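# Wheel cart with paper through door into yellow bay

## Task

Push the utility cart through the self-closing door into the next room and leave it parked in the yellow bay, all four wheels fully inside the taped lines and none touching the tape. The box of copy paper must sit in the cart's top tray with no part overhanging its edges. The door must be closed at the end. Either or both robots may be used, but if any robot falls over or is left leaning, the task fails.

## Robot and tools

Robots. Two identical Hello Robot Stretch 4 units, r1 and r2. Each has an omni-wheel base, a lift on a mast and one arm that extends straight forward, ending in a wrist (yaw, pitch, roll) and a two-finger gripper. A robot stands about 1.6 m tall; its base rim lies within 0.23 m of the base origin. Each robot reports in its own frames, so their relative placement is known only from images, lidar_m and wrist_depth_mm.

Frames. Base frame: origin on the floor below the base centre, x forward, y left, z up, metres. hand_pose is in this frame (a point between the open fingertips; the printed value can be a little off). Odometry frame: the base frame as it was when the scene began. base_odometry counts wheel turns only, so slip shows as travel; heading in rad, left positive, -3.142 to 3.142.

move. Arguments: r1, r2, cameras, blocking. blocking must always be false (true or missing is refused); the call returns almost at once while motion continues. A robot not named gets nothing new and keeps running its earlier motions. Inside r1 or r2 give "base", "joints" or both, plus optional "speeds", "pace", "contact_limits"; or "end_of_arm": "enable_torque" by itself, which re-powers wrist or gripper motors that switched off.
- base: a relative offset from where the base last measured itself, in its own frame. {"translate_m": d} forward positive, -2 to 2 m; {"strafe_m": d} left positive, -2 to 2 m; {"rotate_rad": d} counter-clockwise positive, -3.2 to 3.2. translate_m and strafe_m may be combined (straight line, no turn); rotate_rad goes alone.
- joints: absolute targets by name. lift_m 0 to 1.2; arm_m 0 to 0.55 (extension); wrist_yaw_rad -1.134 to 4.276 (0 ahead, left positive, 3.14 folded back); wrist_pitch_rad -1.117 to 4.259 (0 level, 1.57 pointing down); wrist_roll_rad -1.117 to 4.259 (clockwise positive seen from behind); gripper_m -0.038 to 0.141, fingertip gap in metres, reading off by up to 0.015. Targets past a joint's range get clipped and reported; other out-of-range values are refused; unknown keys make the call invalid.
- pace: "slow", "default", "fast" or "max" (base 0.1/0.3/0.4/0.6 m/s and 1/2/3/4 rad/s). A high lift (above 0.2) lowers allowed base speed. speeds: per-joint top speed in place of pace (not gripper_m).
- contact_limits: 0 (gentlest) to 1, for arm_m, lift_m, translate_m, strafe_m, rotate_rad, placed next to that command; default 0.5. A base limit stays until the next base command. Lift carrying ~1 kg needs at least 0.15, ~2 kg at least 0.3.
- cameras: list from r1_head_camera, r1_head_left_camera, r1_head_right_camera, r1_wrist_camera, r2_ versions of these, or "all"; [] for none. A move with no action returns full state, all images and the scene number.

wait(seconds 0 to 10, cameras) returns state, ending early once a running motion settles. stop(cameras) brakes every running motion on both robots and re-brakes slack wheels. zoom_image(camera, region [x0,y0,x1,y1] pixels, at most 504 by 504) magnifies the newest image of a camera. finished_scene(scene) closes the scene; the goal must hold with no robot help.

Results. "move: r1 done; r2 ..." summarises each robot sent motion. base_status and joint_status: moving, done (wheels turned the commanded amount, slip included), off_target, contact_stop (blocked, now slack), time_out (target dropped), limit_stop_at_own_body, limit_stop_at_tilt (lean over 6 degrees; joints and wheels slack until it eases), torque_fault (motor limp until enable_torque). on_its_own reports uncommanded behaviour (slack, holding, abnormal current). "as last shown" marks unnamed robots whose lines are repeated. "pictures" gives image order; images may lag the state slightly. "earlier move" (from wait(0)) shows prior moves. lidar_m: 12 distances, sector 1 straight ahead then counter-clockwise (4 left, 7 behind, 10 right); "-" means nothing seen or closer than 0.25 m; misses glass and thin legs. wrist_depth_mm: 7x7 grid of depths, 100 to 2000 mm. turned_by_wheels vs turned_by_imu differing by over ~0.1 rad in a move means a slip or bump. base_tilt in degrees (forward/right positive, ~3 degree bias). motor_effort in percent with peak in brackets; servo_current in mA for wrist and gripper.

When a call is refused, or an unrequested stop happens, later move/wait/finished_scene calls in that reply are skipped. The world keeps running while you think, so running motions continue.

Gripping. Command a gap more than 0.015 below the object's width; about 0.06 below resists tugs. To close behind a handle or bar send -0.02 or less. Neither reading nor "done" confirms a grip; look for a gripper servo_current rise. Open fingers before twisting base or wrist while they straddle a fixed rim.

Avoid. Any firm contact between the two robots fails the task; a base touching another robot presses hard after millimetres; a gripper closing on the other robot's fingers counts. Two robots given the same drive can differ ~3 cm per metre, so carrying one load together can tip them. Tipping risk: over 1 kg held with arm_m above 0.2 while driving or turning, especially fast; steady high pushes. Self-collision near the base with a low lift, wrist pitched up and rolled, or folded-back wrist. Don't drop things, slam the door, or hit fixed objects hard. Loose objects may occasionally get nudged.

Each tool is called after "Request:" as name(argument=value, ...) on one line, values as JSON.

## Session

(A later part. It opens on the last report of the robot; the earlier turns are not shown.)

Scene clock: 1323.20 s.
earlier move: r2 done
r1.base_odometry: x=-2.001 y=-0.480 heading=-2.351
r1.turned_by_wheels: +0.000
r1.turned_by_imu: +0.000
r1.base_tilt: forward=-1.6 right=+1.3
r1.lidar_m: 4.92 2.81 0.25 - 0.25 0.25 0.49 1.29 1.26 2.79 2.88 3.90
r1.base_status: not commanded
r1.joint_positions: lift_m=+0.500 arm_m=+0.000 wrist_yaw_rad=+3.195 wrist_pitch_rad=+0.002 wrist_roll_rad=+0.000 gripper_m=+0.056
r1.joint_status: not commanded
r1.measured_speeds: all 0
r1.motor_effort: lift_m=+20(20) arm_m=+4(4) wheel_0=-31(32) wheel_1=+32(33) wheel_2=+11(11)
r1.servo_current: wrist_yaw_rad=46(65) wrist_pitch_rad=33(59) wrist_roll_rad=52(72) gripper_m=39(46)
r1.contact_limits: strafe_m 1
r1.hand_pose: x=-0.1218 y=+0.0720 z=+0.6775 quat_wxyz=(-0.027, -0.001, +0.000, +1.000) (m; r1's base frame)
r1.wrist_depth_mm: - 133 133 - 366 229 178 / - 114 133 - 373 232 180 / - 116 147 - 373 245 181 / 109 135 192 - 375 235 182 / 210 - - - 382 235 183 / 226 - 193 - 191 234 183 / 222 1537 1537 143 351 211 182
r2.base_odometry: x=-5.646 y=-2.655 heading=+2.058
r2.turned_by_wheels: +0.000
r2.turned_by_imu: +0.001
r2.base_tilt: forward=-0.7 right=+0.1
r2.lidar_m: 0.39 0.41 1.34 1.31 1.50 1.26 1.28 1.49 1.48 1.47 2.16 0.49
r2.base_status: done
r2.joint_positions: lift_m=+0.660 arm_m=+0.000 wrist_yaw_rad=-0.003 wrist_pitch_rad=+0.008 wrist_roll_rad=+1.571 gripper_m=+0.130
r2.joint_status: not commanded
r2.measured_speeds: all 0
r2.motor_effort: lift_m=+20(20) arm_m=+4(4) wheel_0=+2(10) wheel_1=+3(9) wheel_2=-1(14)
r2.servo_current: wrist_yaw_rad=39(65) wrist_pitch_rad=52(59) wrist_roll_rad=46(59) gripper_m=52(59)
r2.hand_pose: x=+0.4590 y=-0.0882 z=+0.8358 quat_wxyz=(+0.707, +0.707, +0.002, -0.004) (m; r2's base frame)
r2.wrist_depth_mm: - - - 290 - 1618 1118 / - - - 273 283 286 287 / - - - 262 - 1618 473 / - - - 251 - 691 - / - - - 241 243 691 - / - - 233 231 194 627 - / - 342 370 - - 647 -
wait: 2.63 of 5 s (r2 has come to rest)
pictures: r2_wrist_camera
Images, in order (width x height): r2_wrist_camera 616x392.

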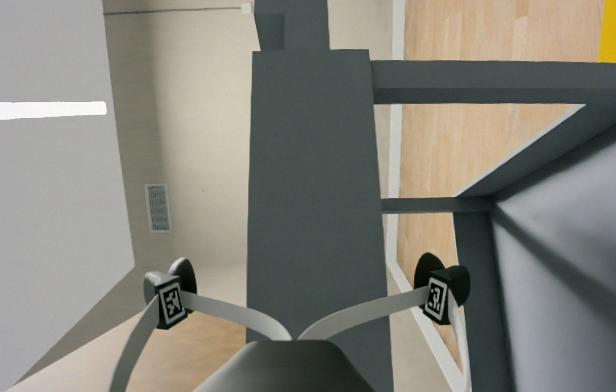

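Request:
move(r2={"base":{"translate_m":0.04},"pace":"slow"}, blocking=false)

Request:
wait(seconds=2)

Request:
move(r2={"joints":{"gripper_m":0.02}}, blocking=false)

Request:
wait(seconds=3)

Request:
move(r2={"base":{"translate_m":-0.24},"pace":"slow"}, blocking=false)

Request:
wait(seconds=5, cameras=["r2_head_camera"])

Request:
zoom_image(camera="r2_head_camera", region=[0, 200, 420, 560])

Scene clock: 1331.73 s.
move: r2 moving
r1: as last shown
r1.lidar_m: 4.92 2.81 0.25 - 0.25 0.25 0.45 1.30 1.24 2.77 2.88 3.90
r1.motor_effort: lift_m=+20(20) arm_m=+4(4) wheel_0=-32(32) wheel_1=+32(32) wheel_2=+11(11)
r1.servo_current: wrist_yaw_rad=46(72) wrist_pitch_rad=39(46) wrist_roll_rad=39(59) gripper_m=39(46)
r1.contact_limits: strafe_m 1
r1.wrist_depth_mm: - 134 133 - 370 229 179 / - 114 133 - 373 233 180 / - 116 147 - 377 246 181 / 109 135 191 - 382 235 182 / 210 - - - 382 235 182 / 225 - 193 - 191 235 182 / 224 1537 1537 143 353 210 182
r2.base_odometry: x=-5.652 y=-2.644 heading=+2.058
r2.turned_by_wheels: +0.000
r2.turned_by_imu: +0.001
r2.base_tilt: forward=-0.7 right=+0.1
r2.lidar_m: 0.40 0.37 0.46 1.31 1.52 1.30 1.29 1.51 1.48 1.48 2.16 0.48
r2.base_status: translate_m moving
r2.joint_positions: lift_m=+0.660 arm_m=+0.000 wrist_yaw_rad=-0.003 wrist_pitch_rad=+0.008 wrist_roll_rad=+1.571 gripper_m=+0.130
r2.joint_status: not commanded
r2.measured_speeds: translate_m=+0.049 strafe_m=+0.000 rotate_rad=+0.003 lift_m=+0.000 arm_m=+0.000 wrist_yaw_rad=+0.000 wrist_pitch_rad=+0.000 wrist_roll_rad=+0.000
r2.motor_effort: lift_m=+20(20) arm_m=+4(4) wheel_0=+7(7) wheel_1=+5(7) wheel_2=-10(10)
r2.servo_current: wrist_yaw_rad=46(59) wrist_pitch_rad=46(59) wrist_roll_rad=46(59) gripper_m=46(59)
r2.hand_pose: x=+0.4590 y=-0.0882 z=+0.8358 quat_wxyz=(+0.707, +0.707, +0.002, -0.004) (m; r2's base frame)
r2.wrist_depth_mm: - - - 277 - 1576 1138 / - - - 262 272 274 276 / - - - 251 - 1661 466 / - - - 240 245 676 - / - - - 231 230 676 - / - - 218 221 195 627 - / - 345 345 - - 1921 -
pictures: none

Scene clock: 1332.77 s.
earlier move: r2 done
r1.base_odometry: x=-2.001 y=-0.480 heading=-2.351
r1.turned_by_wheels: +0.000
r1.turned_by_imu: +0.000
r1.base_tilt: forward=-1.6 right=+1.3
r1.lidar_m: 4.93 2.81 0.25 - 0.25 0.25 0.49 1.31 1.26 2.80 2.89 3.90
r1.base_status: not commanded
r1.joint_positions: lift_m=+0.500 arm_m=+0.000 wrist_yaw_rad=+3.195 wrist_pitch_rad=+0.002 wrist_roll_rad=+0.000 gripper_m=+0.056
r1.joint_status: not commanded
r1.measured_speeds: all 0
r1.motor_effort: lift_m=+20(20) arm_m=+4(4) wheel_0=-31(32) wheel_1=+32(32) wheel_2=+11(11)
r1.servo_current: wrist_yaw_rad=52(72) wrist_pitch_rad=39(52) wrist_roll_rad=33(59) gripper_m=46(46)
r1.contact_limits: strafe_m 1
r1.hand_pose: x=-0.1218 y=+0.0720 z=+0.6775 quat_wxyz=(-0.027, -0.001, +0.000, +1.000) (m; r1's base frame)
r1.wrist_depth_mm: - 134 134 - 370 230 178 / - 114 133 - 375 231 180 / - 116 147 - 377 245 181 / 109 135 192 - 382 234 182 / 210 - - - 384 236 182 / 225 - 195 - 191 236 183 / 223 1537 1537 143 353 211 182
r2.base_odometry: x=-5.665 y=-2.620 heading=+2.058
r2.turned_by_wheels: +0.000
r2.turned_by_imu: +0.000
r2.base_tilt: forward=-0.6 right=+0.0
r2.lidar_m: 0.37 0.36 0.42 1.32 1.51 1.30 1.32 1.54 1.46 1.49 2.16 0.46
r2.base_status: done
r2.joint_positions: lift_m=+0.660 arm_m=+0.000 wrist_yaw_rad=-0.003 wrist_pitch_rad=+0.008 wrist_roll_rad=+1.571 gripper_m=+0.130
r2.joint_status: not commanded
r2.measured_speeds: all 0
r2.motor_effort: lift_m=+20(20) arm_m=+4(4) wheel_0=+5(8) wheel_1=+5(7) wheel_2=-5(10)
r2.servo_current: wrist_yaw_rad=46(59) wrist_pitch_rad=46(59) wrist_roll_rad=46(65) gripper_m=46(59)
r2.hand_pose: x=+0.4590 y=-0.0882 z=+0.8358 quat_wxyz=(+0.707, +0.707, +0.002, -0.004) (m; r2's base frame)
r2.wrist_depth_mm: - - - 243 - 1499 1118 / - - - 231 242 254 1008 / - - - 220 225 1661 473 / - - - 212 213 668 - / - - - 204 206 647 - / - - 198 196 192 597 - / - 349 351 - - 1808 -
wait: 1.03 of 2 s (r2 has come to rest)
pictures: none

Scene clock: 1333.27 s.
move: r2 moving
r1: as last shown
r1.lidar_m: 4.93 2.81 0.25 - 0.26 0.25 0.46 1.31 1.27 2.79 2.90 3.88
r1.motor_effort: lift_m=+20(20) arm_m=+4(4) wheel_0=-32(32) wheel_1=+32(32) wheel_2=+11(11)
r1.servo_current: wrist_yaw_rad=52(65) wrist_pitch_rad=39(46) wrist_roll_rad=39(65) gripper_m=39(46)
r1.contact_limits: strafe_m 1
r1.wrist_depth_mm: - 134 134 - 370 229 178 / - 114 133 - 373 231 179 / - 116 147 - 375 246 181 / 109 135 191 - 379 234 182 / 210 - - - 377 235 183 / 226 - 194 - 190 236 183 / 223 1537 1499 143 353 211 182
r2.base_odometry: x=-5.665 y=-2.620 heading=+2.058
r2.turned_by_wheels: +0.000
r2.turned_by_imu: +0.000
r2.base_tilt: forward=-0.6 right=+0.1
r2.lidar_m: 0.35 0.36 0.46 1.31 1.51 1.29 1.32 1.54 1.49 1.47 2.15 0.47
r2.base_status: not commanded
r2.joint_positions: lift_m=+0.660 arm_m=+0.000 wrist_yaw_rad=-0.003 wrist_pitch_rad=+0.008 wrist_roll_rad=+1.571 gripper_m=+0.117
r2.joint_status: gripper_m moving
r2.measured_speeds: all 0
r2.motor_effort: lift_m=+20(20) arm_m=+4(4) wheel_0=+5(5) wheel_1=+4(5) wheel_2=-5(5)
r2.servo_current: wrist_yaw_rad=46(59) wrist_pitch_rad=52(52) wrist_roll_rad=46(52) gripper_m=98(104)
r2.hand_pose: x=+0.4590 y=-0.0882 z=+0.8358 quat_wxyz=(+0.707, +0.707, +0.002, -0.004) (m; r2's base frame)
r2.wrist_depth_mm: - - - 244 - 1464 1118 / - - - 232 243 254 1025 / - - - 220 225 1661 469 / - - - 211 214 661 - / - - - 204 207 654 - / - - 197 196 193 591 - / - 349 353 - - 1808 -
pictures: none

Scene clock: 1334.77 s.
earlier move: r2 done
r1.base_odometry: x=-2.001 y=-0.480 heading=-2.351
r1.turned_by_wheels: +0.000
r1.turned_by_imu: +0.000
r1.base_tilt: forward=-1.6 right=+1.3
r1.lidar_m: 4.94 2.79 0.25 - 0.25 0.25 0.48 1.28 1.26 2.78 2.90 3.90
r1.base_status: not commanded
r1.joint_positions: lift_m=+0.500 arm_m=+0.000 wrist_yaw_rad=+3.195 wrist_pitch_rad=+0.002 wrist_roll_rad=+0.000 gripper_m=+0.056
r1.joint_status: not commanded
r1.measured_speeds: all 0
r1.motor_effort: lift_m=+20(20) arm_m=+4(4) wheel_0=-32(32) wheel_1=+32(33) wheel_2=+11(11)
r1.servo_current: wrist_yaw_rad=46(65) wrist_pitch_rad=46(52) wrist_roll_rad=46(72) gripper_m=39(46)
r1.contact_limits: strafe_m 1
r1.hand_pose: x=-0.1218 y=+0.0720 z=+0.6775 quat_wxyz=(-0.027, -0.001, +0.000, +1.000) (m; r1's base frame)
r1.wrist_depth_mm: - 134 134 - 366 229 178 / - 114 133 - 375 231 180 / - 116 147 - 377 245 181 / 109 135 191 - 379 235 182 / 210 - - - 382 235 183 / 226 - 194 - 191 235 183 / 224 1499 1499 143 351 211 182
r2.base_odometry: x=-5.665 y=-2.620 heading=+2.058
r2.turned_by_wheels: +0.000
r2.turned_by_imu: +0.000
r2.base_tilt: forward=-0.7 right=+0.1
r2.lidar_m: 0.36 0.35 0.42 1.29 1.50 1.32 1.33 1.54 1.48 1.49 2.15 0.45
r2.base_status: not commanded
r2.joint_positions: lift_m=+0.660 arm_m=+0.000 wrist_yaw_rad=+0.000 wrist_pitch_rad=+0.008 wrist_roll_rad=+1.571 gripper_m=+0.021
r2.joint_status: all done
r2.measured_speeds: all 0
r2.motor_effort: lift_m=+20(20) arm_m=+4(4) wheel_0=+4(5) wheel_1=+5(5) wheel_2=-3(5)
r2.servo_current: wrist_yaw_rad=46(59) wrist_pitch_rad=52(59) wrist_roll_rad=46(65) gripper_m=156(364)
r2.hand_pose: x=+0.4593 y=-0.0874 z=+0.8358 quat_wxyz=(+0.707, +0.707, +0.003, -0.003) (m; r2's base frame)
r2.wrist_depth_mm: - - - 221 229 231 1025 / - - 215 212 238 1366 1098 / - - 206 204 - 1537 430 / - - 198 196 - 634 - / - - 191 189 193 640 - / - - 183 183 182 172 - / 399 315 319 - - 609 -
wait: 1.50 of 3 s (r2 has come to rest)
pictures: none

Scene clock: 1335.27 s.
move: r2 moving
r1: as last shown
r1.base_tilt: forward=-1.5 right=+1.3
r1.lidar_m: 4.94 2.82 0.25 - 0.25 0.25 0.48 1.31 1.27 2.78 2.90 3.88
r1.motor_effort: lift_m=+20(20) arm_m=+4(4) wheel_0=-32(32) wheel_1=+32(32) wheel_2=+11(11)
r1.servo_current: wrist_yaw_rad=65(65) wrist_pitch_rad=39(52) wrist_roll_rad=52(65) gripper_m=46(46)
r1.contact_limits: strafe_m 1
r1.wrist_depth_mm: - 134 133 - 370 230 178 / - 114 134 - 373 232 180 / - 116 147 - 375 245 181 / 109 135 192 - 379 235 182 / 210 - - - 379 235 182 / 225 - 193 - 191 236 182 / 223 1499 1537 143 355 211 182
r2.base_odometry: x=-5.659 y=-2.630 heading=+2.058
r2.turned_by_wheels: +0.000
r2.turned_by_imu: +0.000
r2.base_tilt: forward=-0.6 right=+0.0
r2.lidar_m: 0.35 0.35 0.45 1.31 1.51 1.30 1.33 1.53 1.47 1.48 2.14 0.44
r2.base_status: translate_m moving
r2.joint_positions: lift_m=+0.660 arm_m=+0.000 wrist_yaw_rad=+0.001 wrist_pitch_rad=+0.008 wrist_roll_rad=+1.571 gripper_m=+0.021
r2.joint_status: not commanded
r2.measured_speeds: translate_m=-0.049 strafe_m=+0.000 rotate_rad=+0.002 lift_m=+0.000 arm_m=+0.000 wrist_yaw_rad=+0.000 wrist_pitch_rad=+0.000 wrist_roll_rad=+0.000
r2.motor_effort: lift_m=+20(20) arm_m=+4(4) wheel_0=-3(8) wheel_1=-7(8) wheel_2=+12(14)
r2.servo_current: wrist_yaw_rad=46(46) wrist_pitch_rad=52(59) wrist_roll_rad=52(59) gripper_m=156(163)
r2.hand_pose: x=+0.4594 y=-0.0870 z=+0.8358 quat_wxyz=(+0.707, +0.707, +0.003, -0.002) (m; r2's base frame)
r2.wrist_depth_mm: - - 265 217 227 228 230 / - - 211 209 237 1366 1042 / - - 204 202 - 1618 436 / - - 197 196 198 640 - / - - 191 189 193 640 - / - - 183 183 181 172 - / 387 332 312 - - 609 -
pictures: none

Scene clock: 1338.47 s.
earlier move: r2 done
r1.base_odometry: x=-2.001 y=-0.480 heading=-2.351
r1.turned_by_wheels: +0.000
r1.turned_by_imu: +0.000
r1.base_tilt: forward=-1.6 right=+1.3
r1.lidar_m: 4.92 2.81 0.25 - 0.25 0.25 0.47 1.29 1.25 2.79 2.89 3.89
r1.base_status: not commanded
r1.joint_positions: lift_m=+0.500 arm_m=+0.000 wrist_yaw_rad=+3.195 wrist_pitch_rad=+0.002 wrist_roll_rad=+0.000 gripper_m=+0.056
r1.joint_status: not commanded
r1.measured_speeds: all 0
r1.motor_effort: lift_m=+20(20) arm_m=+4(4) wheel_0=-31(32) wheel_1=+32(33) wheel_2=+11(11)
r1.servo_current: wrist_yaw_rad=39(65) wrist_pitch_rad=39(52) wrist_roll_rad=59(65) gripper_m=46(46)
r1.contact_limits: strafe_m 1
r1.hand_pose: x=-0.1218 y=+0.0720 z=+0.6775 quat_wxyz=(-0.027, -0.001, +0.000, +1.000) (m; r1's base frame)
r1.wrist_depth_mm: - 133 133 - 366 230 178 / - 114 134 - 373 230 180 / - 116 147 - 377 245 181 / 109 135 191 - 379 234 182 / 210 - - - 384 235 182 / 225 - 193 - 190 235 182 / 224 1499 1537 143 353 210 182
r2.base_odometry: x=-5.553 y=-2.831 heading=+2.058
r2.turned_by_wheels: +0.000
r2.turned_by_imu: +0.000
r2.base_tilt: forward=-0.6 right=+0.1
r2.lidar_m: 0.38 0.35 0.48 1.36 1.35 1.06 1.10 1.31 1.44 1.42 2.28 0.43
r2.base_status: done
r2.joint_positions: lift_m=+0.660 arm_m=+0.000 wrist_yaw_rad=+0.002 wrist_pitch_rad=+0.008 wrist_roll_rad=+1.571 gripper_m=+0.021
r2.joint_status: not commanded
r2.measured_speeds: all 0
r2.motor_effort: lift_m=+20(20) arm_m=+4(4) wheel_0=-4(10) wheel_1=-5(8) wheel_2=+5(15)
r2.servo_current: wrist_yaw_rad=39(59) wrist_pitch_rad=52(59) wrist_roll_rad=39(65) gripper_m=143(163)
r2.hand_pose: x=+0.4595 y=-0.0868 z=+0.8358 quat_wxyz=(+0.707, +0.707, +0.003, -0.002) (m; r2's base frame)
r2.wrist_depth_mm: - - 211 209 216 218 220 / - - 204 204 226 1366 1098 / - - 199 198 - 1576 430 / - - 193 192 194 647 - / - - 189 187 190 634 - / - 459 182 183 181 172 - / 336 298 300 - - 1808 -
wait: 3.20 of 5 s (r2 has come to rest)
pictures: r2_head_camera
Images, in order (width x height): r2_head_camera 420x560.

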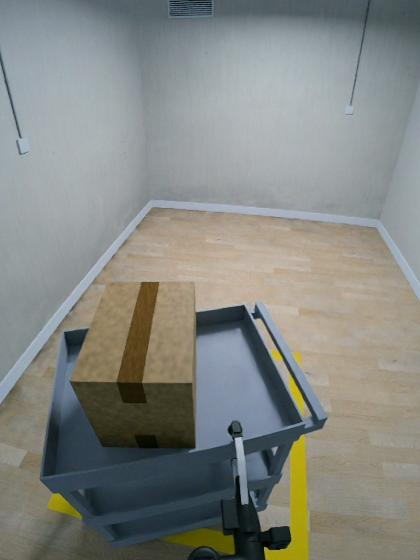

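Scaled by 1.200 from the camera's 420x560 image, which has a finer 1200x1600 frame.

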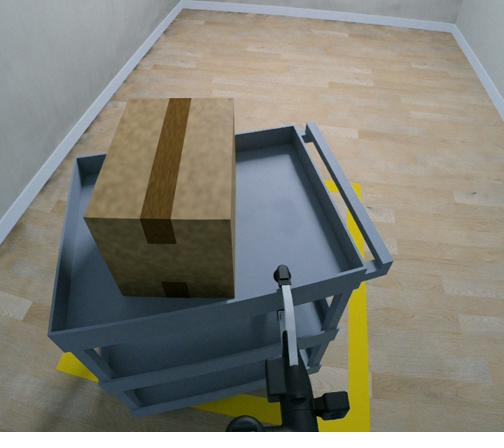

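Request:
move(r2={"joints":{"gripper_m":0.13}}, blocking=false)

Request:
wait(seconds=2)

Request:
move(r2={"base":{"translate_m":-0.35}}, blocking=false)

Request:
wait(seconds=4)

Request:
move(r2={"base":{"strafe_m":0.4},"joints":{"gripper_m":-0.01}}, blocking=false)

Request:
wait(seconds=5, cameras=["r2_head_camera"])

Request:
zoom_image(camera="r2_head_camera", region=[0, 200, 420, 560])

Scene clock: 1348.73 s.
move: r2 moving
r1: as last shown
r1.lidar_m: 4.92 2.78 0.25 - 0.25 0.25 0.47 1.29 1.26 2.78 2.89 3.88
r1.motor_effort: lift_m=+20(20) arm_m=+4(4) wheel_0=-31(32) wheel_1=+32(32) wheel_2=+11(11)
r1.servo_current: wrist_yaw_rad=39(59) wrist_pitch_rad=39(46) wrist_roll_rad=46(59) gripper_m=33(46)
r1.contact_limits: strafe_m 1
r1.wrist_depth_mm: - 133 134 - 370 230 179 / - 114 134 - 375 231 180 / - 116 147 - 379 245 181 / 110 135 191 - 382 234 182 / 209 - - - 382 235 182 / 226 - 194 - 191 235 182 / 222 1537 1499 143 353 211 183
r2.base_odometry: x=-5.553 y=-2.831 heading=+2.058
r2.turned_by_wheels: +0.000
r2.turned_by_imu: +0.000
r2.base_tilt: forward=-0.7 right=+0.1
r2.lidar_m: 0.37 0.37 0.50 1.36 1.33 1.09 1.10 1.27 1.44 1.42 2.29 0.44
r2.base_status: not commanded
r2.joint_positions: lift_m=+0.660 arm_m=+0.000 wrist_yaw_rad=+0.001 wrist_pitch_rad=+0.008 wrist_roll_rad=+1.571 gripper_m=+0.040
r2.joint_status: gripper_m moving
r2.measured_speeds: translate_m=+0.000 strafe_m=+0.000 rotate_rad=+0.000 lift_m=+0.000 arm_m=+0.000 wrist_yaw_rad=-0.002 wrist_pitch_rad=+0.000 wrist_roll_rad=+0.000
r2.motor_effort: lift_m=+20(20) arm_m=+4(4) wheel_0=-4(4) wheel_1=-5(6) wheel_2=+4(5)
r2.servo_current: wrist_yaw_rad=52(59) wrist_pitch_rad=46(59) wrist_roll_rad=52(52) gripper_m=78(169)
r2.hand_pose: x=+0.4594 y=-0.0870 z=+0.8358 quat_wxyz=(+0.707, +0.707, +0.003, -0.002) (m; r2's base frame)
r2.wrist_depth_mm: - - - 216 222 224 227 / - - - 209 240 1397 1098 / - - 204 202 - 1661 424 / - - 198 197 199 647 - / - - 193 191 194 647 - / - 473 187 187 185 173 - / 340 303 303 - - 1863 -
pictures: none

Scene clock: 1350.23 s.
earlier move: r2 done
r1.base_odometry: x=-2.001 y=-0.480 heading=-2.351
r1.turned_by_wheels: +0.000
r1.turned_by_imu: +0.000
r1.base_tilt: forward=-1.6 right=+1.3
r1.lidar_m: 4.93 2.80 0.25 - 0.25 0.25 0.47 1.31 1.26 2.80 2.90 3.91
r1.base_status: not commanded
r1.joint_positions: lift_m=+0.500 arm_m=+0.000 wrist_yaw_rad=+3.195 wrist_pitch_rad=+0.002 wrist_roll_rad=+0.000 gripper_m=+0.056
r1.joint_status: not commanded
r1.measured_speeds: all 0
r1.motor_effort: lift_m=+20(20) arm_m=+4(4) wheel_0=-32(32) wheel_1=+32(32) wheel_2=+11(11)
r1.servo_current: wrist_yaw_rad=33(59) wrist_pitch_rad=46(52) wrist_roll_rad=46(72) gripper_m=46(46)
r1.contact_limits: strafe_m 1
r1.hand_pose: x=-0.1218 y=+0.0720 z=+0.6775 quat_wxyz=(-0.027, -0.001, +0.000, +1.000) (m; r1's base frame)
r1.wrist_depth_mm: - 133 133 - 370 229 178 / - 114 134 - 373 232 180 / - 116 147 - 375 245 182 / 109 135 193 - 382 235 182 / 210 - - - 382 235 183 / 226 - 193 - 191 236 182 / 223 1537 1499 143 353 211 182
r2.base_odometry: x=-5.553 y=-2.831 heading=+2.058
r2.turned_by_wheels: +0.000
r2.turned_by_imu: +0.000
r2.base_tilt: forward=-0.7 right=+0.1
r2.lidar_m: 0.38 0.40 1.35 1.34 1.31 1.07 1.09 1.28 1.43 1.42 2.29 0.45
r2.base_status: not commanded
r2.joint_positions: lift_m=+0.660 arm_m=+0.000 wrist_yaw_rad=+0.001 wrist_pitch_rad=+0.008 wrist_roll_rad=+1.571 gripper_m=+0.130
r2.joint_status: all done
r2.measured_speeds: all 0
r2.motor_effort: lift_m=+20(20) arm_m=+4(4) wheel_0=-3(4) wheel_1=-5(6) wheel_2=+3(5)
r2.servo_current: wrist_yaw_rad=39(59) wrist_pitch_rad=46(59) wrist_roll_rad=46(59) gripper_m=46(169)
r2.hand_pose: x=+0.4594 y=-0.0872 z=+0.8358 quat_wxyz=(+0.707, +0.707, +0.003, -0.002) (m; r2's base frame)
r2.wrist_depth_mm: - - - 228 233 1366 1098 / - - - 220 230 1430 1078 / - - - 214 214 1618 459 / - - - 208 208 661 - / - - - 203 206 647 - / - 433 200 198 194 634 - / 342 325 324 - - 1756 -
wait: 1.50 of 2 s (r2 has come to rest)
pictures: none

Scene clock: 1350.73 s.
move: r2 moving
r1: as last shown
r1.lidar_m: 4.93 2.80 0.25 - 0.25 0.25 0.48 1.31 1.25 2.78 2.89 3.88
r1.motor_effort: lift_m=+20(20) arm_m=+4(4) wheel_0=-31(32) wheel_1=+32(32) wheel_2=+11(11)
r1.servo_current: wrist_yaw_rad=65(65) wrist_pitch_rad=46(46) wrist_roll_rad=39(59) gripper_m=33(46)
r1.contact_limits: strafe_m 1
r1.wrist_depth_mm: - 134 134 - 366 229 178 / - 114 134 - 375 231 180 / - 116 147 - 375 245 181 / 109 135 192 - 379 236 182 / 208 - - - 382 235 182 / 226 - 193 - 191 236 182 / 223 1537 1537 143 355 211 182
r2.base_odometry: x=-5.538 y=-2.859 heading=+2.057
r2.turned_by_wheels: +0.000
r2.turned_by_imu: +0.000
r2.base_tilt: forward=-0.7 right=+0.0
r2.lidar_m: 0.42 0.42 1.38 1.36 1.30 1.03 1.06 1.27 1.43 1.43 1.60 0.46
r2.base_status: translate_m moving
r2.joint_positions: lift_m=+0.660 arm_m=+0.000 wrist_yaw_rad=+0.001 wrist_pitch_rad=+0.008 wrist_roll_rad=+1.571 gripper_m=+0.130
r2.joint_status: not commanded
r2.measured_speeds: translate_m=-0.122 strafe_m=-0.001 rotate_rad=-0.005 lift_m=+0.000 arm_m=+0.000 wrist_yaw_rad=+0.000 wrist_pitch_rad=+0.000 wrist_roll_rad=+0.000
r2.motor_effort: lift_m=+20(20) arm_m=+4(4) wheel_0=-6(9) wheel_1=-8(9) wheel_2=+11(13)
r2.servo_current: wrist_yaw_rad=46(59) wrist_pitch_rad=52(59) wrist_roll_rad=52(59) gripper_m=52(59)
r2.hand_pose: x=+0.4594 y=-0.0872 z=+0.8358 quat_wxyz=(+0.707, +0.707, +0.003, -0.002) (m; r2's base frame)
r2.wrist_depth_mm: - - - 256 - 1537 1118 / - - - 249 258 272 271 / - - - 242 - 1661 442 / - - - 236 238 683 - / - - - 229 230 683 - / - 430 220 223 195 627 - / 342 322 324 - - 1983 -
pictures: none

Scene clock: 1352.90 s.
earlier move: r2 done
r1.base_odometry: x=-2.001 y=-0.480 heading=-2.351
r1.turned_by_wheels: +0.000
r1.turned_by_imu: +0.000
r1.base_tilt: forward=-1.6 right=+1.3
r1.lidar_m: 4.93 2.83 0.25 - 0.25 0.25 0.47 1.34 1.25 2.79 2.88 3.90
r1.base_status: not commanded
r1.joint_positions: lift_m=+0.500 arm_m=+0.000 wrist_yaw_rad=+3.195 wrist_pitch_rad=+0.002 wrist_roll_rad=+0.000 gripper_m=+0.056
r1.joint_status: not commanded
r1.measured_speeds: all 0
r1.motor_effort: lift_m=+20(20) arm_m=+4(4) wheel_0=-31(32) wheel_1=+32(32) wheel_2=+11(11)
r1.servo_current: wrist_yaw_rad=65(65) wrist_pitch_rad=39(52) wrist_roll_rad=65(72) gripper_m=46(46)
r1.contact_limits: strafe_m 1
r1.hand_pose: x=-0.1218 y=+0.0720 z=+0.6775 quat_wxyz=(-0.027, -0.001, +0.000, +1.000) (m; r1's base frame)
r1.wrist_depth_mm: - 134 134 - 368 229 179 / - 114 134 - 370 231 180 / - 116 147 - 377 247 181 / 109 135 192 - 379 235 181 / 209 - - - 382 234 183 / 225 - 193 - 191 235 183 / 222 1537 1537 143 353 211 182
r2.base_odometry: x=-5.389 y=-3.141 heading=+2.058
r2.turned_by_wheels: +0.000
r2.turned_by_imu: +0.000
r2.base_tilt: forward=-0.7 right=+0.2
r2.lidar_m: 0.71 0.75 1.47 1.45 0.96 0.75 0.77 0.85 1.36 1.35 1.53 0.84
r2.base_status: done
r2.joint_positions: lift_m=+0.660 arm_m=+0.000 wrist_yaw_rad=+0.001 wrist_pitch_rad=+0.008 wrist_roll_rad=+1.571 gripper_m=+0.130
r2.joint_status: not commanded
r2.measured_speeds: all 0
r2.motor_effort: lift_m=+20(20) arm_m=+4(4) wheel_0=-3(11) wheel_1=-3(9) wheel_2=+3(13)
r2.servo_current: wrist_yaw_rad=52(59) wrist_pitch_rad=52(59) wrist_roll_rad=46(59) gripper_m=52(59)
r2.hand_pose: x=+0.4594 y=-0.0872 z=+0.8358 quat_wxyz=(+0.707, +0.707, +0.003, -0.002) (m; r2's base frame)
r2.wrist_depth_mm: - - - - - 1618 1138 / - - - - - 1618 1138 / - - - 569 - 580 1098 / - - - 554 - 554 - / - - - 539 - 544 - / - - 564 525 220 517 - / - - 569 - 946 - -
wait: 2.17 of 4 s (r2 has come to rest)
pictures: none

Scene clock: 1353.40 s.
move: r2 moving
r1: as last shown
r1.lidar_m: 4.92 2.80 0.25 - 0.25 0.25 0.50 1.33 1.27 2.78 2.90 3.87
r1.motor_effort: lift_m=+20(20) arm_m=+4(4) wheel_0=-31(32) wheel_1=+32(33) wheel_2=+11(11)
r1.servo_current: wrist_yaw_rad=39(78) wrist_pitch_rad=46(46) wrist_roll_rad=52(65) gripper_m=46(46)
r1.contact_limits: strafe_m 1
r1.wrist_depth_mm: - 134 134 - 368 229 178 / - 114 133 - 375 232 180 / - 116 147 - 377 246 182 / 109 135 191 - 382 235 181 / 210 - - - 382 235 183 / 226 - 193 - 191 236 183 / 222 1499 1499 143 357 211 182
r2.base_odometry: x=-5.421 y=-3.158 heading=+2.058
r2.turned_by_wheels: +0.000
r2.turned_by_imu: +0.000
r2.base_tilt: forward=-0.7 right=+0.1
r2.lidar_m: 0.69 0.72 1.42 1.40 0.94 0.73 0.73 0.83 1.41 1.38 1.58 0.83
r2.base_status: strafe_m moving
r2.joint_positions: lift_m=+0.660 arm_m=+0.000 wrist_yaw_rad=+0.001 wrist_pitch_rad=+0.008 wrist_roll_rad=+1.571 gripper_m=+0.117
r2.joint_status: gripper_m moving
r2.measured_speeds: translate_m=+0.000 strafe_m=+0.140 rotate_rad=+0.000 lift_m=+0.000 arm_m=+0.000 wrist_yaw_rad=+0.000 wrist_pitch_rad=+0.000 wrist_roll_rad=+0.000
r2.motor_effort: lift_m=+20(20) arm_m=+4(4) wheel_0=-9(13) wheel_1=+11(12) wheel_2=+1(3)
r2.servo_current: wrist_yaw_rad=46(52) wrist_pitch_rad=52(59) wrist_roll_rad=39(59) gripper_m=91(104)
r2.hand_pose: x=+0.4594 y=-0.0872 z=+0.8358 quat_wxyz=(+0.707, +0.707, +0.003, -0.002) (m; r2's base frame)
r2.wrist_depth_mm: - - - - - 1661 1138 / - - - - - 1618 1138 / - - - 569 - 564 - / - - - 554 - 549 - / - - 723 535 - 539 - / - - 198 512 198 517 517 / - - 569 - 931 - -
pictures: none

Scene clock: 1355.57 s.
earlier move: r2 done
r1.base_odometry: x=-2.001 y=-0.480 heading=-2.351
r1.turned_by_wheels: +0.000
r1.turned_by_imu: +0.000
r1.base_tilt: forward=-1.6 right=+1.3
r1.lidar_m: 4.93 2.80 0.25 - 0.25 0.25 0.48 1.32 1.26 2.78 2.89 3.91
r1.base_status: not commanded
r1.joint_positions: lift_m=+0.500 arm_m=+0.000 wrist_yaw_rad=+3.195 wrist_pitch_rad=+0.002 wrist_roll_rad=+0.000 gripper_m=+0.056
r1.joint_status: not commanded
r1.measured_speeds: all 0
r1.motor_effort: lift_m=+20(20) arm_m=+4(4) wheel_0=-32(32) wheel_1=+32(33) wheel_2=+11(11)
r1.servo_current: wrist_yaw_rad=52(78) wrist_pitch_rad=33(52) wrist_roll_rad=52(65) gripper_m=46(46)
r1.contact_limits: strafe_m 1
r1.hand_pose: x=-0.1218 y=+0.0720 z=+0.6775 quat_wxyz=(-0.027, -0.001, +0.000, +1.000) (m; r1's base frame)
r1.wrist_depth_mm: - 133 134 - 366 229 178 / - 114 134 - 375 233 180 / - 116 147 - 377 246 181 / 109 135 191 - 377 234 182 / 209 - - - 382 235 182 / 225 - 194 - 191 235 183 / 223 1499 1537 143 351 211 182
r2.base_odometry: x=-5.742 y=-3.328 heading=+2.058
r2.turned_by_wheels: +0.000
r2.turned_by_imu: +0.000
r2.base_tilt: forward=-0.7 right=+0.1
r2.lidar_m: 0.70 1.27 1.06 1.03 0.85 0.66 0.63 0.76 1.34 1.75 2.02 0.74
r2.base_status: done
r2.joint_positions: lift_m=+0.660 arm_m=+0.000 wrist_yaw_rad=+0.001 wrist_pitch_rad=+0.008 wrist_roll_rad=+1.571 gripper_m=-0.009
r2.joint_status: all done
r2.measured_speeds: all 0
r2.motor_effort: lift_m=+20(20) arm_m=+4(4) wheel_0=-1(13) wheel_1=+2(13) wheel_2=+0(3)
r2.servo_current: wrist_yaw_rad=46(59) wrist_pitch_rad=52(59) wrist_roll_rad=46(59) gripper_m=85(163)
r2.hand_pose: x=+0.4594 y=-0.0872 z=+0.8358 quat_wxyz=(+0.707, +0.707, +0.003, -0.002) (m; r2's base frame)
r2.wrist_depth_mm: - - - 512 - 517 - / - - 564 504 - 504 500 / - - 559 484 - 904 492 / - - - 473 - 842 473 / - - - 459 - 1537 469 / - - 186 193 179 1537 1160 / - 120 - - - - 1160
wait: 2.17 of 5 s (r2 has come to rest)
pictures: r2_head_camera
Images, in order (width x height): r2_head_camera 420x560.

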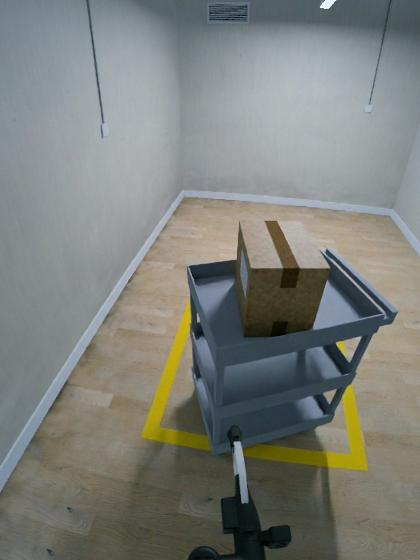

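Scaled by 1.200 from the camera's 420x560 image, which has a finer 1200x1600 frame.

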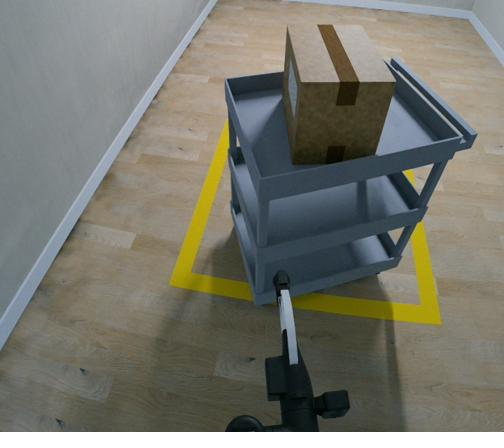

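Request:
move(r2={"base":{"translate_m":0.44},"pace":"slow"}, blocking=false)

Request:
wait(seconds=8)

Request:
move(r2={"base":{"translate_m":-0.4}}, blocking=false)

Request:
wait(seconds=4, cameras=["r2_head_camera"])

Request:
zoom_image(camera="r2_head_camera", region=[0, 200, 420, 560])

Scene clock: 1362.87 s.
move: r2 moving
r1: as last shown
r1.lidar_m: 4.93 2.80 0.25 - 0.25 0.25 0.49 1.31 1.25 2.80 2.89 3.92
r1.motor_effort: lift_m=+20(20) arm_m=+4(4) wheel_0=-31(32) wheel_1=+32(33) wheel_2=+11(11)
r1.servo_current: wrist_yaw_rad=33(52) wrist_pitch_rad=46(46) wrist_roll_rad=72(72) gripper_m=39(46)
r1.contact_limits: strafe_m 1
r1.wrist_depth_mm: - 134 133 - 368 230 179 / - 114 133 - 375 231 180 / - 116 147 - 379 245 181 / 109 135 191 - 379 233 182 / 209 - - - 382 236 182 / 226 - 194 - 191 235 183 / 224 1499 1499 143 353 210 182
r2.base_odometry: x=-5.748 y=-3.317 heading=+2.058
r2.turned_by_wheels: +0.000
r2.turned_by_imu: +0.001
r2.base_tilt: forward=-0.7 right=+0.0
r2.lidar_m: 0.66 1.26 1.06 1.04 0.86 0.69 0.67 0.79 1.32 1.74 2.01 0.73
r2.base_status: translate_m moving
r2.joint_positions: lift_m=+0.660 arm_m=+0.000 wrist_yaw_rad=+0.001 wrist_pitch_rad=+0.008 wrist_roll_rad=+1.571 gripper_m=-0.009
r2.joint_status: not commanded
r2.measured_speeds: translate_m=+0.049 strafe_m=+0.000 rotate_rad=+0.001 lift_m=+0.000 arm_m=+0.000 wrist_yaw_rad=+0.000 wrist_pitch_rad=+0.000 wrist_roll_rad=+0.000
r2.motor_effort: lift_m=+20(20) arm_m=+4(4) wheel_0=+9(10) wheel_1=+7(7) wheel_2=-10(10)
r2.servo_current: wrist_yaw_rad=52(52) wrist_pitch_rad=46(59) wrist_roll_rad=46(52) gripper_m=78(85)
r2.hand_pose: x=+0.4594 y=-0.0872 z=+0.8358 quat_wxyz=(+0.707, +0.707, +0.003, -0.002) (m; r2's base frame)
r2.wrist_depth_mm: - - 549 504 - 508 - / - - 549 492 - 500 492 / - - 554 477 - 904 477 / - - - 462 - - 462 / - - - 452 - 1576 459 / - - 186 192 180 1537 1160 / - 120 - - - - 1160
pictures: none

Scene clock: 1368.03 s.
earlier move: r2 done
r1.base_odometry: x=-2.001 y=-0.480 heading=-2.351
r1.turned_by_wheels: +0.000
r1.turned_by_imu: +0.000
r1.base_tilt: forward=-1.6 right=+1.3
r1.lidar_m: 4.93 2.81 0.25 - 0.25 0.25 0.49 1.31 1.26 2.78 2.86 3.89
r1.base_status: not commanded
r1.joint_positions: lift_m=+0.500 arm_m=+0.000 wrist_yaw_rad=+3.195 wrist_pitch_rad=+0.002 wrist_roll_rad=+0.000 gripper_m=+0.056
r1.joint_status: not commanded
r1.measured_speeds: all 0
r1.motor_effort: lift_m=+20(20) arm_m=+4(4) wheel_0=-32(32) wheel_1=+32(33) wheel_2=+11(11)
r1.servo_current: wrist_yaw_rad=59(65) wrist_pitch_rad=46(52) wrist_roll_rad=46(72) gripper_m=39(52)
r1.contact_limits: strafe_m 1
r1.hand_pose: x=-0.1218 y=+0.0720 z=+0.6775 quat_wxyz=(-0.027, -0.001, +0.000, +1.000) (m; r1's base frame)
r1.wrist_depth_mm: - 133 134 - 370 229 178 / - 114 134 - 373 232 179 / - 116 147 - 377 246 181 / 109 135 191 - 382 234 182 / 209 - - - 382 236 183 / 225 - 194 - 191 235 182 / 223 1537 1499 143 353 211 183
r2.base_odometry: x=-5.948 y=-2.939 heading=+2.058
r2.turned_by_wheels: +0.000
r2.turned_by_imu: +0.001
r2.base_tilt: forward=-0.7 right=+0.1
r2.lidar_m: 0.44 1.16 0.97 0.95 1.06 1.13 1.09 1.25 1.86 1.84 0.57 0.46
r2.base_status: done
r2.joint_positions: lift_m=+0.660 arm_m=+0.000 wrist_yaw_rad=+0.000 wrist_pitch_rad=+0.008 wrist_roll_rad=+1.571 gripper_m=-0.009
r2.joint_status: not commanded
r2.measured_speeds: all 0
r2.motor_effort: lift_m=+20(20) arm_m=+4(4) wheel_0=+5(11) wheel_1=+4(8) wheel_2=-8(15)
r2.servo_current: wrist_yaw_rad=46(59) wrist_pitch_rad=52(59) wrist_roll_rad=52(59) gripper_m=72(91)
r2.hand_pose: x=+0.4593 y=-0.0874 z=+0.8358 quat_wxyz=(+0.707, +0.707, +0.003, -0.003) (m; r2's base frame)
r2.wrist_depth_mm: 272 273 268 212 214 640 - / 285 286 283 216 - 654 - / 301 301 300 222 - 668 - / - - - 227 230 676 - / - - - 232 - 1661 500 / - - 186 202 177 - - / - 120 - - - - 1138
wait: 5.17 of 8 s (r2 has come to rest)
pictures: none

Scene clock: 1368.53 s.
move: r2 moving
r1: as last shown
r1.lidar_m: 4.92 2.82 0.25 - 0.25 0.25 0.48 1.33 1.25 2.80 2.88 3.90
r1.motor_effort: lift_m=+20(20) arm_m=+4(4) wheel_0=-31(32) wheel_1=+32(32) wheel_2=+11(11)
r1.servo_current: wrist_yaw_rad=39(59) wrist_pitch_rad=39(46) wrist_roll_rad=46(52) gripper_m=46(46)
r1.contact_limits: strafe_m 1
r1.wrist_depth_mm: - 134 133 - 370 229 179 / - 114 134 - 375 231 180 / - 116 147 - 373 244 181 / 109 135 191 - 379 234 181 / 210 - - - 382 236 183 / 226 - 195 - 190 234 183 / 223 1499 1576 143 353 211 183
r2.base_odometry: x=-5.934 y=-2.967 heading=+2.057
r2.turned_by_wheels: +0.000
r2.turned_by_imu: +0.000
r2.base_tilt: forward=-0.7 right=+0.1
r2.lidar_m: 0.50 1.18 0.98 0.94 1.10 1.09 1.07 1.23 1.86 1.83 0.64 0.50
r2.base_status: translate_m moving
r2.joint_positions: lift_m=+0.660 arm_m=+0.000 wrist_yaw_rad=+0.000 wrist_pitch_rad=+0.008 wrist_roll_rad=+1.571 gripper_m=-0.009
r2.joint_status: not commanded
r2.measured_speeds: translate_m=-0.122 strafe_m=-0.001 rotate_rad=-0.004 lift_m=+0.000 arm_m=+0.000 wrist_yaw_rad=+0.000 wrist_pitch_rad=+0.000 wrist_roll_rad=+0.000
r2.motor_effort: lift_m=+20(20) arm_m=+4(4) wheel_0=-8(10) wheel_1=-8(8) wheel_2=+12(13)
r2.servo_current: wrist_yaw_rad=39(59) wrist_pitch_rad=52(59) wrist_roll_rad=59(59) gripper_m=65(78)
r2.hand_pose: x=+0.4593 y=-0.0874 z=+0.8358 quat_wxyz=(+0.707, +0.707, +0.003, -0.003) (m; r2's base frame)
r2.wrist_depth_mm: 294 296 291 237 - 668 - / 307 310 309 243 - 683 - / 330 330 329 248 - 699 - / - - - 255 - 691 - / - - - 259 - 1661 449 / - - 186 194 177 - 1160 / - 120 - - - - 1160
pictures: none

Scene clock: 1370.87 s.
earlier move: r2 done
r1.base_odometry: x=-2.001 y=-0.480 heading=-2.351
r1.turned_by_wheels: +0.000
r1.turned_by_imu: +0.000
r1.base_tilt: forward=-1.5 right=+1.3
r1.lidar_m: 4.94 2.79 0.25 - 0.25 0.25 0.47 1.30 1.26 2.79 2.87 3.88
r1.base_status: not commanded
r1.joint_positions: lift_m=+0.500 arm_m=+0.000 wrist_yaw_rad=+3.195 wrist_pitch_rad=+0.002 wrist_roll_rad=+0.000 gripper_m=+0.056
r1.joint_status: not commanded
r1.measured_speeds: all 0
r1.motor_effort: lift_m=+20(20) arm_m=+4(4) wheel_0=-31(32) wheel_1=+32(32) wheel_2=+11(11)
r1.servo_current: wrist_yaw_rad=46(72) wrist_pitch_rad=46(52) wrist_roll_rad=46(72) gripper_m=46(46)
r1.contact_limits: strafe_m 1
r1.hand_pose: x=-0.1218 y=+0.0720 z=+0.6775 quat_wxyz=(-0.027, -0.001, +0.000, +1.000) (m; r1's base frame)
r1.wrist_depth_mm: - 134 133 - 370 230 179 / - 114 134 - 373 233 180 / - 116 147 - 377 245 181 / 109 135 192 - 379 234 182 / 209 - - - 382 235 183 / 226 - 194 - 190 235 182 / 223 1499 1537 143 355 211 183
r2.base_odometry: x=-5.761 y=-3.293 heading=+2.058
r2.turned_by_wheels: +0.000
r2.turned_by_imu: +0.000
r2.base_tilt: forward=-0.7 right=+0.1
r2.lidar_m: 0.83 1.27 1.05 1.03 0.87 0.74 0.68 0.81 1.38 1.75 2.01 0.89
r2.base_status: done
r2.joint_positions: lift_m=+0.660 arm_m=+0.000 wrist_yaw_rad=+0.000 wrist_pitch_rad=+0.008 wrist_roll_rad=+1.571 gripper_m=-0.009
r2.joint_status: not commanded
r2.measured_speeds: all 0
r2.motor_effort: lift_m=+20(20) arm_m=+4(4) wheel_0=-4(11) wheel_1=-3(10) wheel_2=+3(13)
r2.servo_current: wrist_yaw_rad=52(65) wrist_pitch_rad=52(59) wrist_roll_rad=46(59) gripper_m=72(78)
r2.hand_pose: x=+0.4593 y=-0.0874 z=+0.8358 quat_wxyz=(+0.707, +0.707, +0.003, -0.003) (m; r2's base frame)
r2.wrist_depth_mm: - - - 580 - - - / - - 647 603 - - 1025 / - - 676 668 - - - / - - - 634 - - - / - - - 647 - 1576 - / - - 187 193 180 1576 1138 / - 120 - - - - 1160
wait: 2.33 of 4 s (r2 has come to rest)
pictures: r2_head_camera
Images, in order (width x height): r2_head_camera 420x560.

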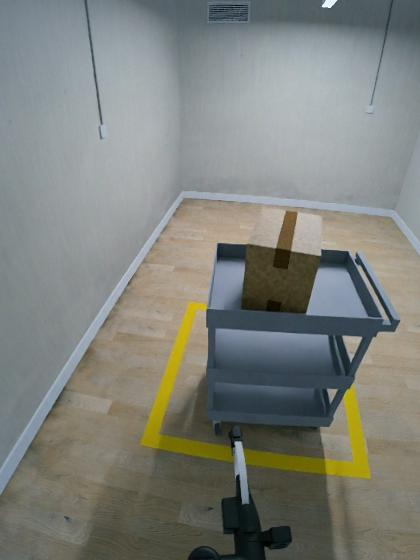

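Scaled by 1.200 from the camera's 420x560 image, which has a finer 1200x1600 frame.

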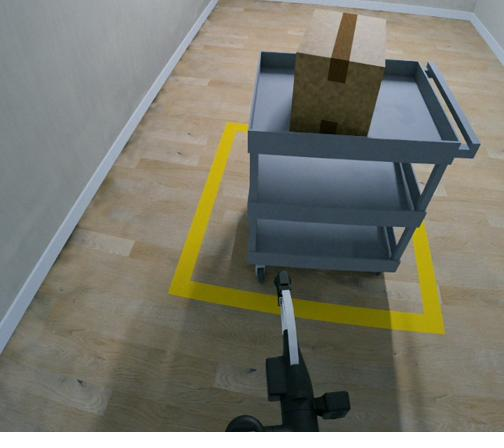

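Request:
zoom_image(camera="r2_head_camera", region=[190, 190, 410, 450])

Request:
move(r1={"base":{"translate_m":0.5},"pace":"slow"}, r2={"base":{"strafe_m":0.5}}, blocking=false)

Request:
wait(seconds=5)

Request:
wait(seconds=7)

Request:
wait(seconds=4, cameras=["r2_head_camera","r2_head_right_camera","r1_head_camera","r1_head_left_camera","r1_head_right_camera"])

Request:
zoom_image(camera="r2_head_camera", region=[0, 200, 420, 560])

Scaled by 1.938 from the camera's 420x560 image, which has a finer 1200x1600 frame.

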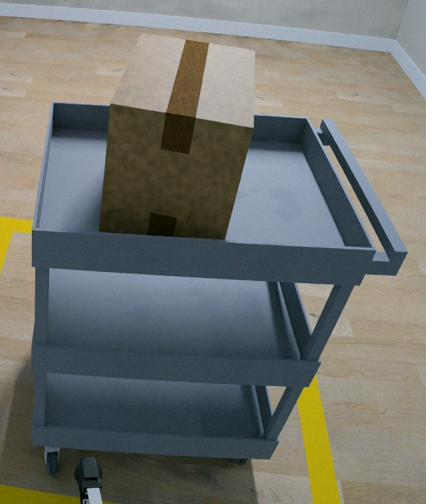

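Scene clock: 1380.63 s.
move: r1 contact_stop; r2 moving
r1.base_odometry: x=-2.002 y=-0.479 heading=-2.351
r1.turned_by_wheels: +0.000
r1.turned_by_imu: +0.000
r1.base_tilt: forward=-1.6 right=+1.3
r1.lidar_m: 4.92 2.80 0.25 - 0.25 0.25 0.47 1.32 1.25 2.77 2.88 3.90
r1.base_status: translate_m contact_stop
r1.joint_positions: lift_m=+0.500 arm_m=+0.000 wrist_yaw_rad=+3.195 wrist_pitch_rad=+0.002 wrist_roll_rad=+0.000 gripper_m=+0.056
r1.joint_status: not commanded
r1.measured_speeds: all 0
r1.on_its_own: the wheels are slack since a contact_stop
r1.motor_effort: lift_m=+20(20) arm_m=+4(4) wheel_0=+2(29) wheel_1=+0(31) wheel_2=+0(10)
r1.servo_current: wrist_yaw_rad=59(65) wrist_pitch_rad=33(52) wrist_roll_rad=33(59) gripper_m=39(46)
r1.hand_pose: x=-0.1218 y=+0.0720 z=+0.6775 quat_wxyz=(-0.027, -0.001, +0.000, +1.000) (m; r1's base frame)
r1.wrist_depth_mm: - 134 133 - 370 229 178 / - 118 133 - 373 232 180 / - 116 152 - 375 245 181 / 110 135 191 - 384 234 182 / 211 - - - 382 235 182 / 226 - 194 - 191 234 182 / 223 1499 1499 143 353 210 183
r2.base_odometry: x=-5.793 y=-3.310 heading=+2.057
r2.turned_by_wheels: +0.000
r2.turned_by_imu: +0.000
r2.base_tilt: forward=-0.7 right=+0.1
r2.lidar_m: 0.86 1.23 1.02 1.01 0.87 0.72 0.68 0.82 1.37 1.80 2.05 0.87
r2.base_status: strafe_m moving
r2.joint_positions: lift_m=+0.660 arm_m=+0.000 wrist_yaw_rad=+0.000 wrist_pitch_rad=+0.008 wrist_roll_rad=+1.571 gripper_m=-0.009
r2.joint_status: not commanded
r2.measured_speeds: translate_m=+0.000 strafe_m=+0.140 rotate_rad=-0.001 lift_m=+0.000 arm_m=+0.000 wrist_yaw_rad=+0.000 wrist_pitch_rad=+0.000 wrist_roll_rad=+0.000
r2.motor_effort: lift_m=+20(20) arm_m=+4(4) wheel_0=-9(14) wheel_1=+11(12) wheel_2=+0(3)
r2.servo_current: wrist_yaw_rad=33(52) wrist_pitch_rad=46(59) wrist_roll_rad=33(59) gripper_m=78(78)
r2.hand_pose: x=+0.4593 y=-0.0874 z=+0.8358 quat_wxyz=(+0.707, +0.707, +0.003, -0.003) (m; r2's base frame)
r2.wrist_depth_mm: - - - 591 - - - / - - 654 640 - - 991 / - - 691 676 - - - / - - - 640 - - - / - - - - - 1661 1160 / - - 187 192 180 1537 1160 / - 120 - - - - 1160
pictures: none

not run: a stop that you did not command came earlier in this reply.

not run: a stop that you did not command came earlier in this reply.

not run: a stop that you did not command came earlier in this reply.

Scaled by 1.200 from the camera's 420x560 image, which has a finer 1200x1600 frame.
This view is cut from an older image: the scene may have changed since it was taken.

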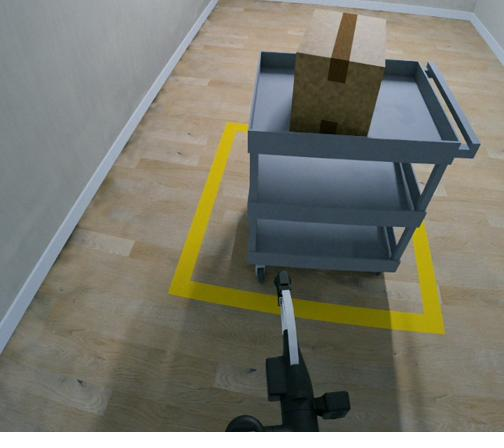

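Request:
move(r1={"base":{"translate_m":0.5},"pace":"slow","contact_limits":{"translate_m":1}}, blocking=false)

Request:
wait(seconds=7, cameras=["r1_head_camera","r2_head_camera","r1_head_left_camera","r1_head_right_camera"])

Request:
zoom_image(camera="r2_head_camera", region=[0, 200, 420, 560])

Scene clock: 1384.77 s.
earlier move: r1 contact_stop; r2 done
move: r1 moving
r1.base_odometry: x=-2.011 y=-0.488 heading=-2.350
r1.turned_by_wheels: +0.001
r1.turned_by_imu: +0.000
r1.base_tilt: forward=-1.5 right=+1.3
r1.lidar_m: 4.91 2.79 0.25 - 0.25 0.25 0.49 1.31 1.25 2.79 2.89 3.89
r1.base_status: earlier translate_m contact_stop (by the wheels' count: +0.000 of +0.500); translate_m moving
r1.joint_positions: lift_m=+0.500 arm_m=+0.000 wrist_yaw_rad=+3.195 wrist_pitch_rad=+0.002 wrist_roll_rad=+0.000 gripper_m=+0.056
r1.joint_status: not commanded
r1.measured_speeds: translate_m=+0.049 strafe_m=+0.000 rotate_rad=+0.001 lift_m=+0.000 arm_m=+0.000 wrist_yaw_rad=+0.000 wrist_pitch_rad=+0.000 wrist_roll_rad=+0.000
r1.motor_effort: lift_m=+20(20) arm_m=+4(4) wheel_0=+5(5) wheel_1=+8(10) wheel_2=-5(6)
r1.servo_current: wrist_yaw_rad=39(65) wrist_pitch_rad=46(46) wrist_roll_rad=52(59) gripper_m=46(46)
r1.contact_limits: translate_m 1
r1.hand_pose: x=-0.1218 y=+0.0720 z=+0.6775 quat_wxyz=(-0.027, -0.001, +0.000, +1.000) (m; r1's base frame)
r1.wrist_depth_mm: - 134 133 - 370 230 179 / - 118 134 - 375 232 180 / - 116 152 - 377 246 181 / 109 135 193 - 379 235 182 / 210 - - - 382 235 182 / 225 - 193 - 191 236 182 / 223 1537 1537 143 357 211 182
r2.base_odometry: x=-6.203 y=-3.526 heading=+2.057
r2.turned_by_wheels: +0.000
r2.turned_by_imu: +0.001
r2.base_tilt: forward=-0.7 right=+0.0
r2.lidar_m: 1.24 0.66 0.56 0.55 0.65 0.62 0.62 0.72 1.16 2.25 1.17 1.02
r2.base_status: done
r2.joint_positions: lift_m=+0.660 arm_m=+0.000 wrist_yaw_rad=+0.000 wrist_pitch_rad=+0.008 wrist_roll_rad=+1.571 gripper_m=-0.009
r2.joint_status: not commanded
r2.measured_speeds: all 0
r2.motor_effort: lift_m=+20(20) arm_m=+4(4) wheel_0=-2(2) wheel_1=+1(1) wheel_2=+0(1)
r2.servo_current: wrist_yaw_rad=46(52) wrist_pitch_rad=46(59) wrist_roll_rad=52(59) gripper_m=65(78)
r2.hand_pose: x=+0.4593 y=-0.0874 z=+0.8358 quat_wxyz=(+0.707, +0.707, +0.003, -0.003) (m; r2's base frame)
r2.wrist_depth_mm: - - - - - 1537 1060 / - - - - - 1618 1118 / - - - - - 1661 1138 / - - - - - 1618 1160 / - - - 216 - 1537 1160 / - - 181 192 176 - 1078 / - 120 - - - - -
pictures: none

Scene clock: 1390.53 s.
earlier move: r1 done
r1.base_odometry: x=-2.354 y=-0.835 heading=-2.351
r1.turned_by_wheels: +0.000
r1.turned_by_imu: +0.001
r1.base_tilt: forward=-1.6 right=+1.3
r1.lidar_m: 4.41 2.79 2.02 1.94 1.90 1.40 0.98 0.74 1.92 2.79 2.86 3.88
r1.base_status: done
r1.joint_positions: lift_m=+0.500 arm_m=+0.000 wrist_yaw_rad=+3.195 wrist_pitch_rad=+0.002 wrist_roll_rad=+0.000 gripper_m=+0.056
r1.joint_status: not commanded
r1.measured_speeds: all 0
r1.motor_effort: lift_m=+20(20) arm_m=+4(4) wheel_0=+3(7) wheel_1=+2(10) wheel_2=-2(7)
r1.servo_current: wrist_yaw_rad=52(72) wrist_pitch_rad=33(59) wrist_roll_rad=52(72) gripper_m=46(52)
r1.contact_limits: translate_m 1
r1.hand_pose: x=-0.1218 y=+0.0720 z=+0.6775 quat_wxyz=(-0.027, -0.001, +0.000, +1.000) (m; r1's base frame)
r1.wrist_depth_mm: - 133 134 - - - - / - 118 134 - - - - / - 116 152 - - - - / 110 135 192 - - - - / 210 - - - - - - / 216 - 190 - 187 - - / 214 140 - 137 - - -
r2.base_odometry: x=-6.203 y=-3.526 heading=+2.057
r2.turned_by_wheels: +0.000
r2.turned_by_imu: +0.001
r2.base_tilt: forward=-0.7 right=+0.1
r2.lidar_m: 1.26 0.67 0.55 0.56 0.63 0.62 0.62 0.69 1.13 2.23 1.19 1.02
r2.base_status: done
r2.joint_positions: lift_m=+0.660 arm_m=+0.000 wrist_yaw_rad=+0.000 wrist_pitch_rad=+0.008 wrist_roll_rad=+1.571 gripper_m=-0.009
r2.joint_status: not commanded
r2.measured_speeds: all 0
r2.motor_effort: lift_m=+20(20) arm_m=+4(4) wheel_0=-2(3) wheel_1=+1(2) wheel_2=+0(1)
r2.servo_current: wrist_yaw_rad=39(65) wrist_pitch_rad=46(59) wrist_roll_rad=46(65) gripper_m=72(78)
r2.hand_pose: x=+0.4593 y=-0.0874 z=+0.8358 quat_wxyz=(+0.707, +0.707, +0.003, -0.003) (m; r2's base frame)
r2.wrist_depth_mm: - - - - - 1537 1078 / - - - - - 1618 1160 / - - - - - 1661 1160 / - - - - - 1661 1182 / - - - 216 - 1576 1160 / - - 181 193 177 - 1078 / - 120 - - - - -
wait: 5.77 of 7 s (r1 has come to rest)
pictures: r1_head_camera, r1_head_left_camera, r1_head_right_camera, r2_head_camera
Images, in order (width x height): r1_head_camera 420x560, r1_head_left_camera 420x672, r1_head_right_camera 420x672, r2_head_camera 420x560.

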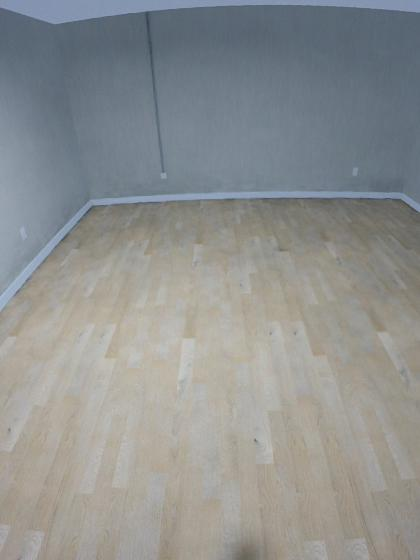

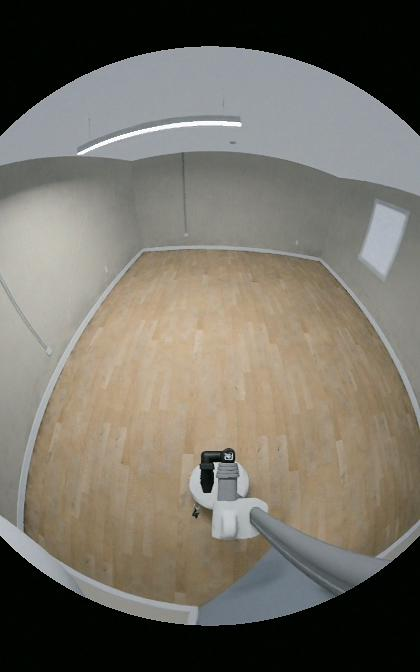

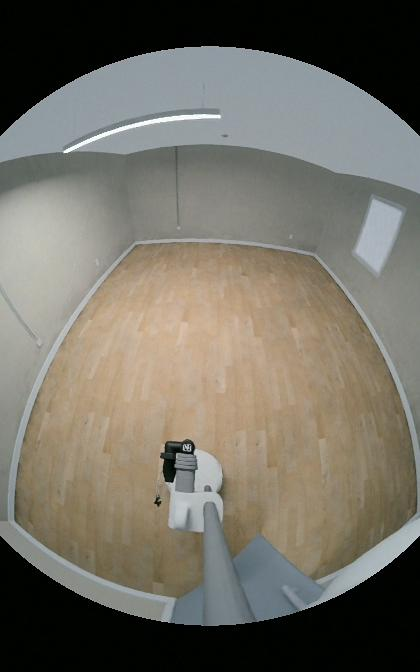

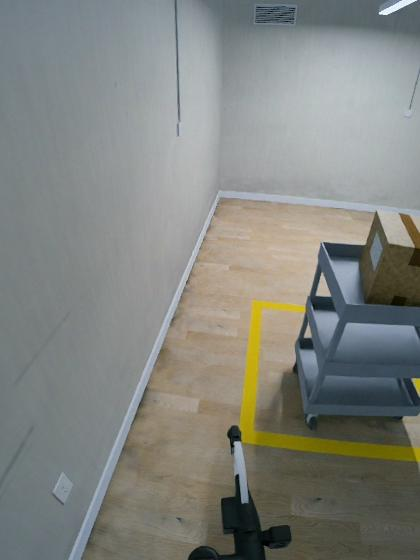

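Scaled by 1.200 from the camera's 420x560 image, which has a finer 1200x1600 frame.

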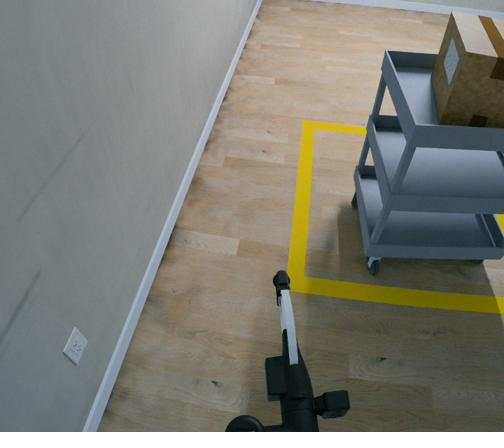

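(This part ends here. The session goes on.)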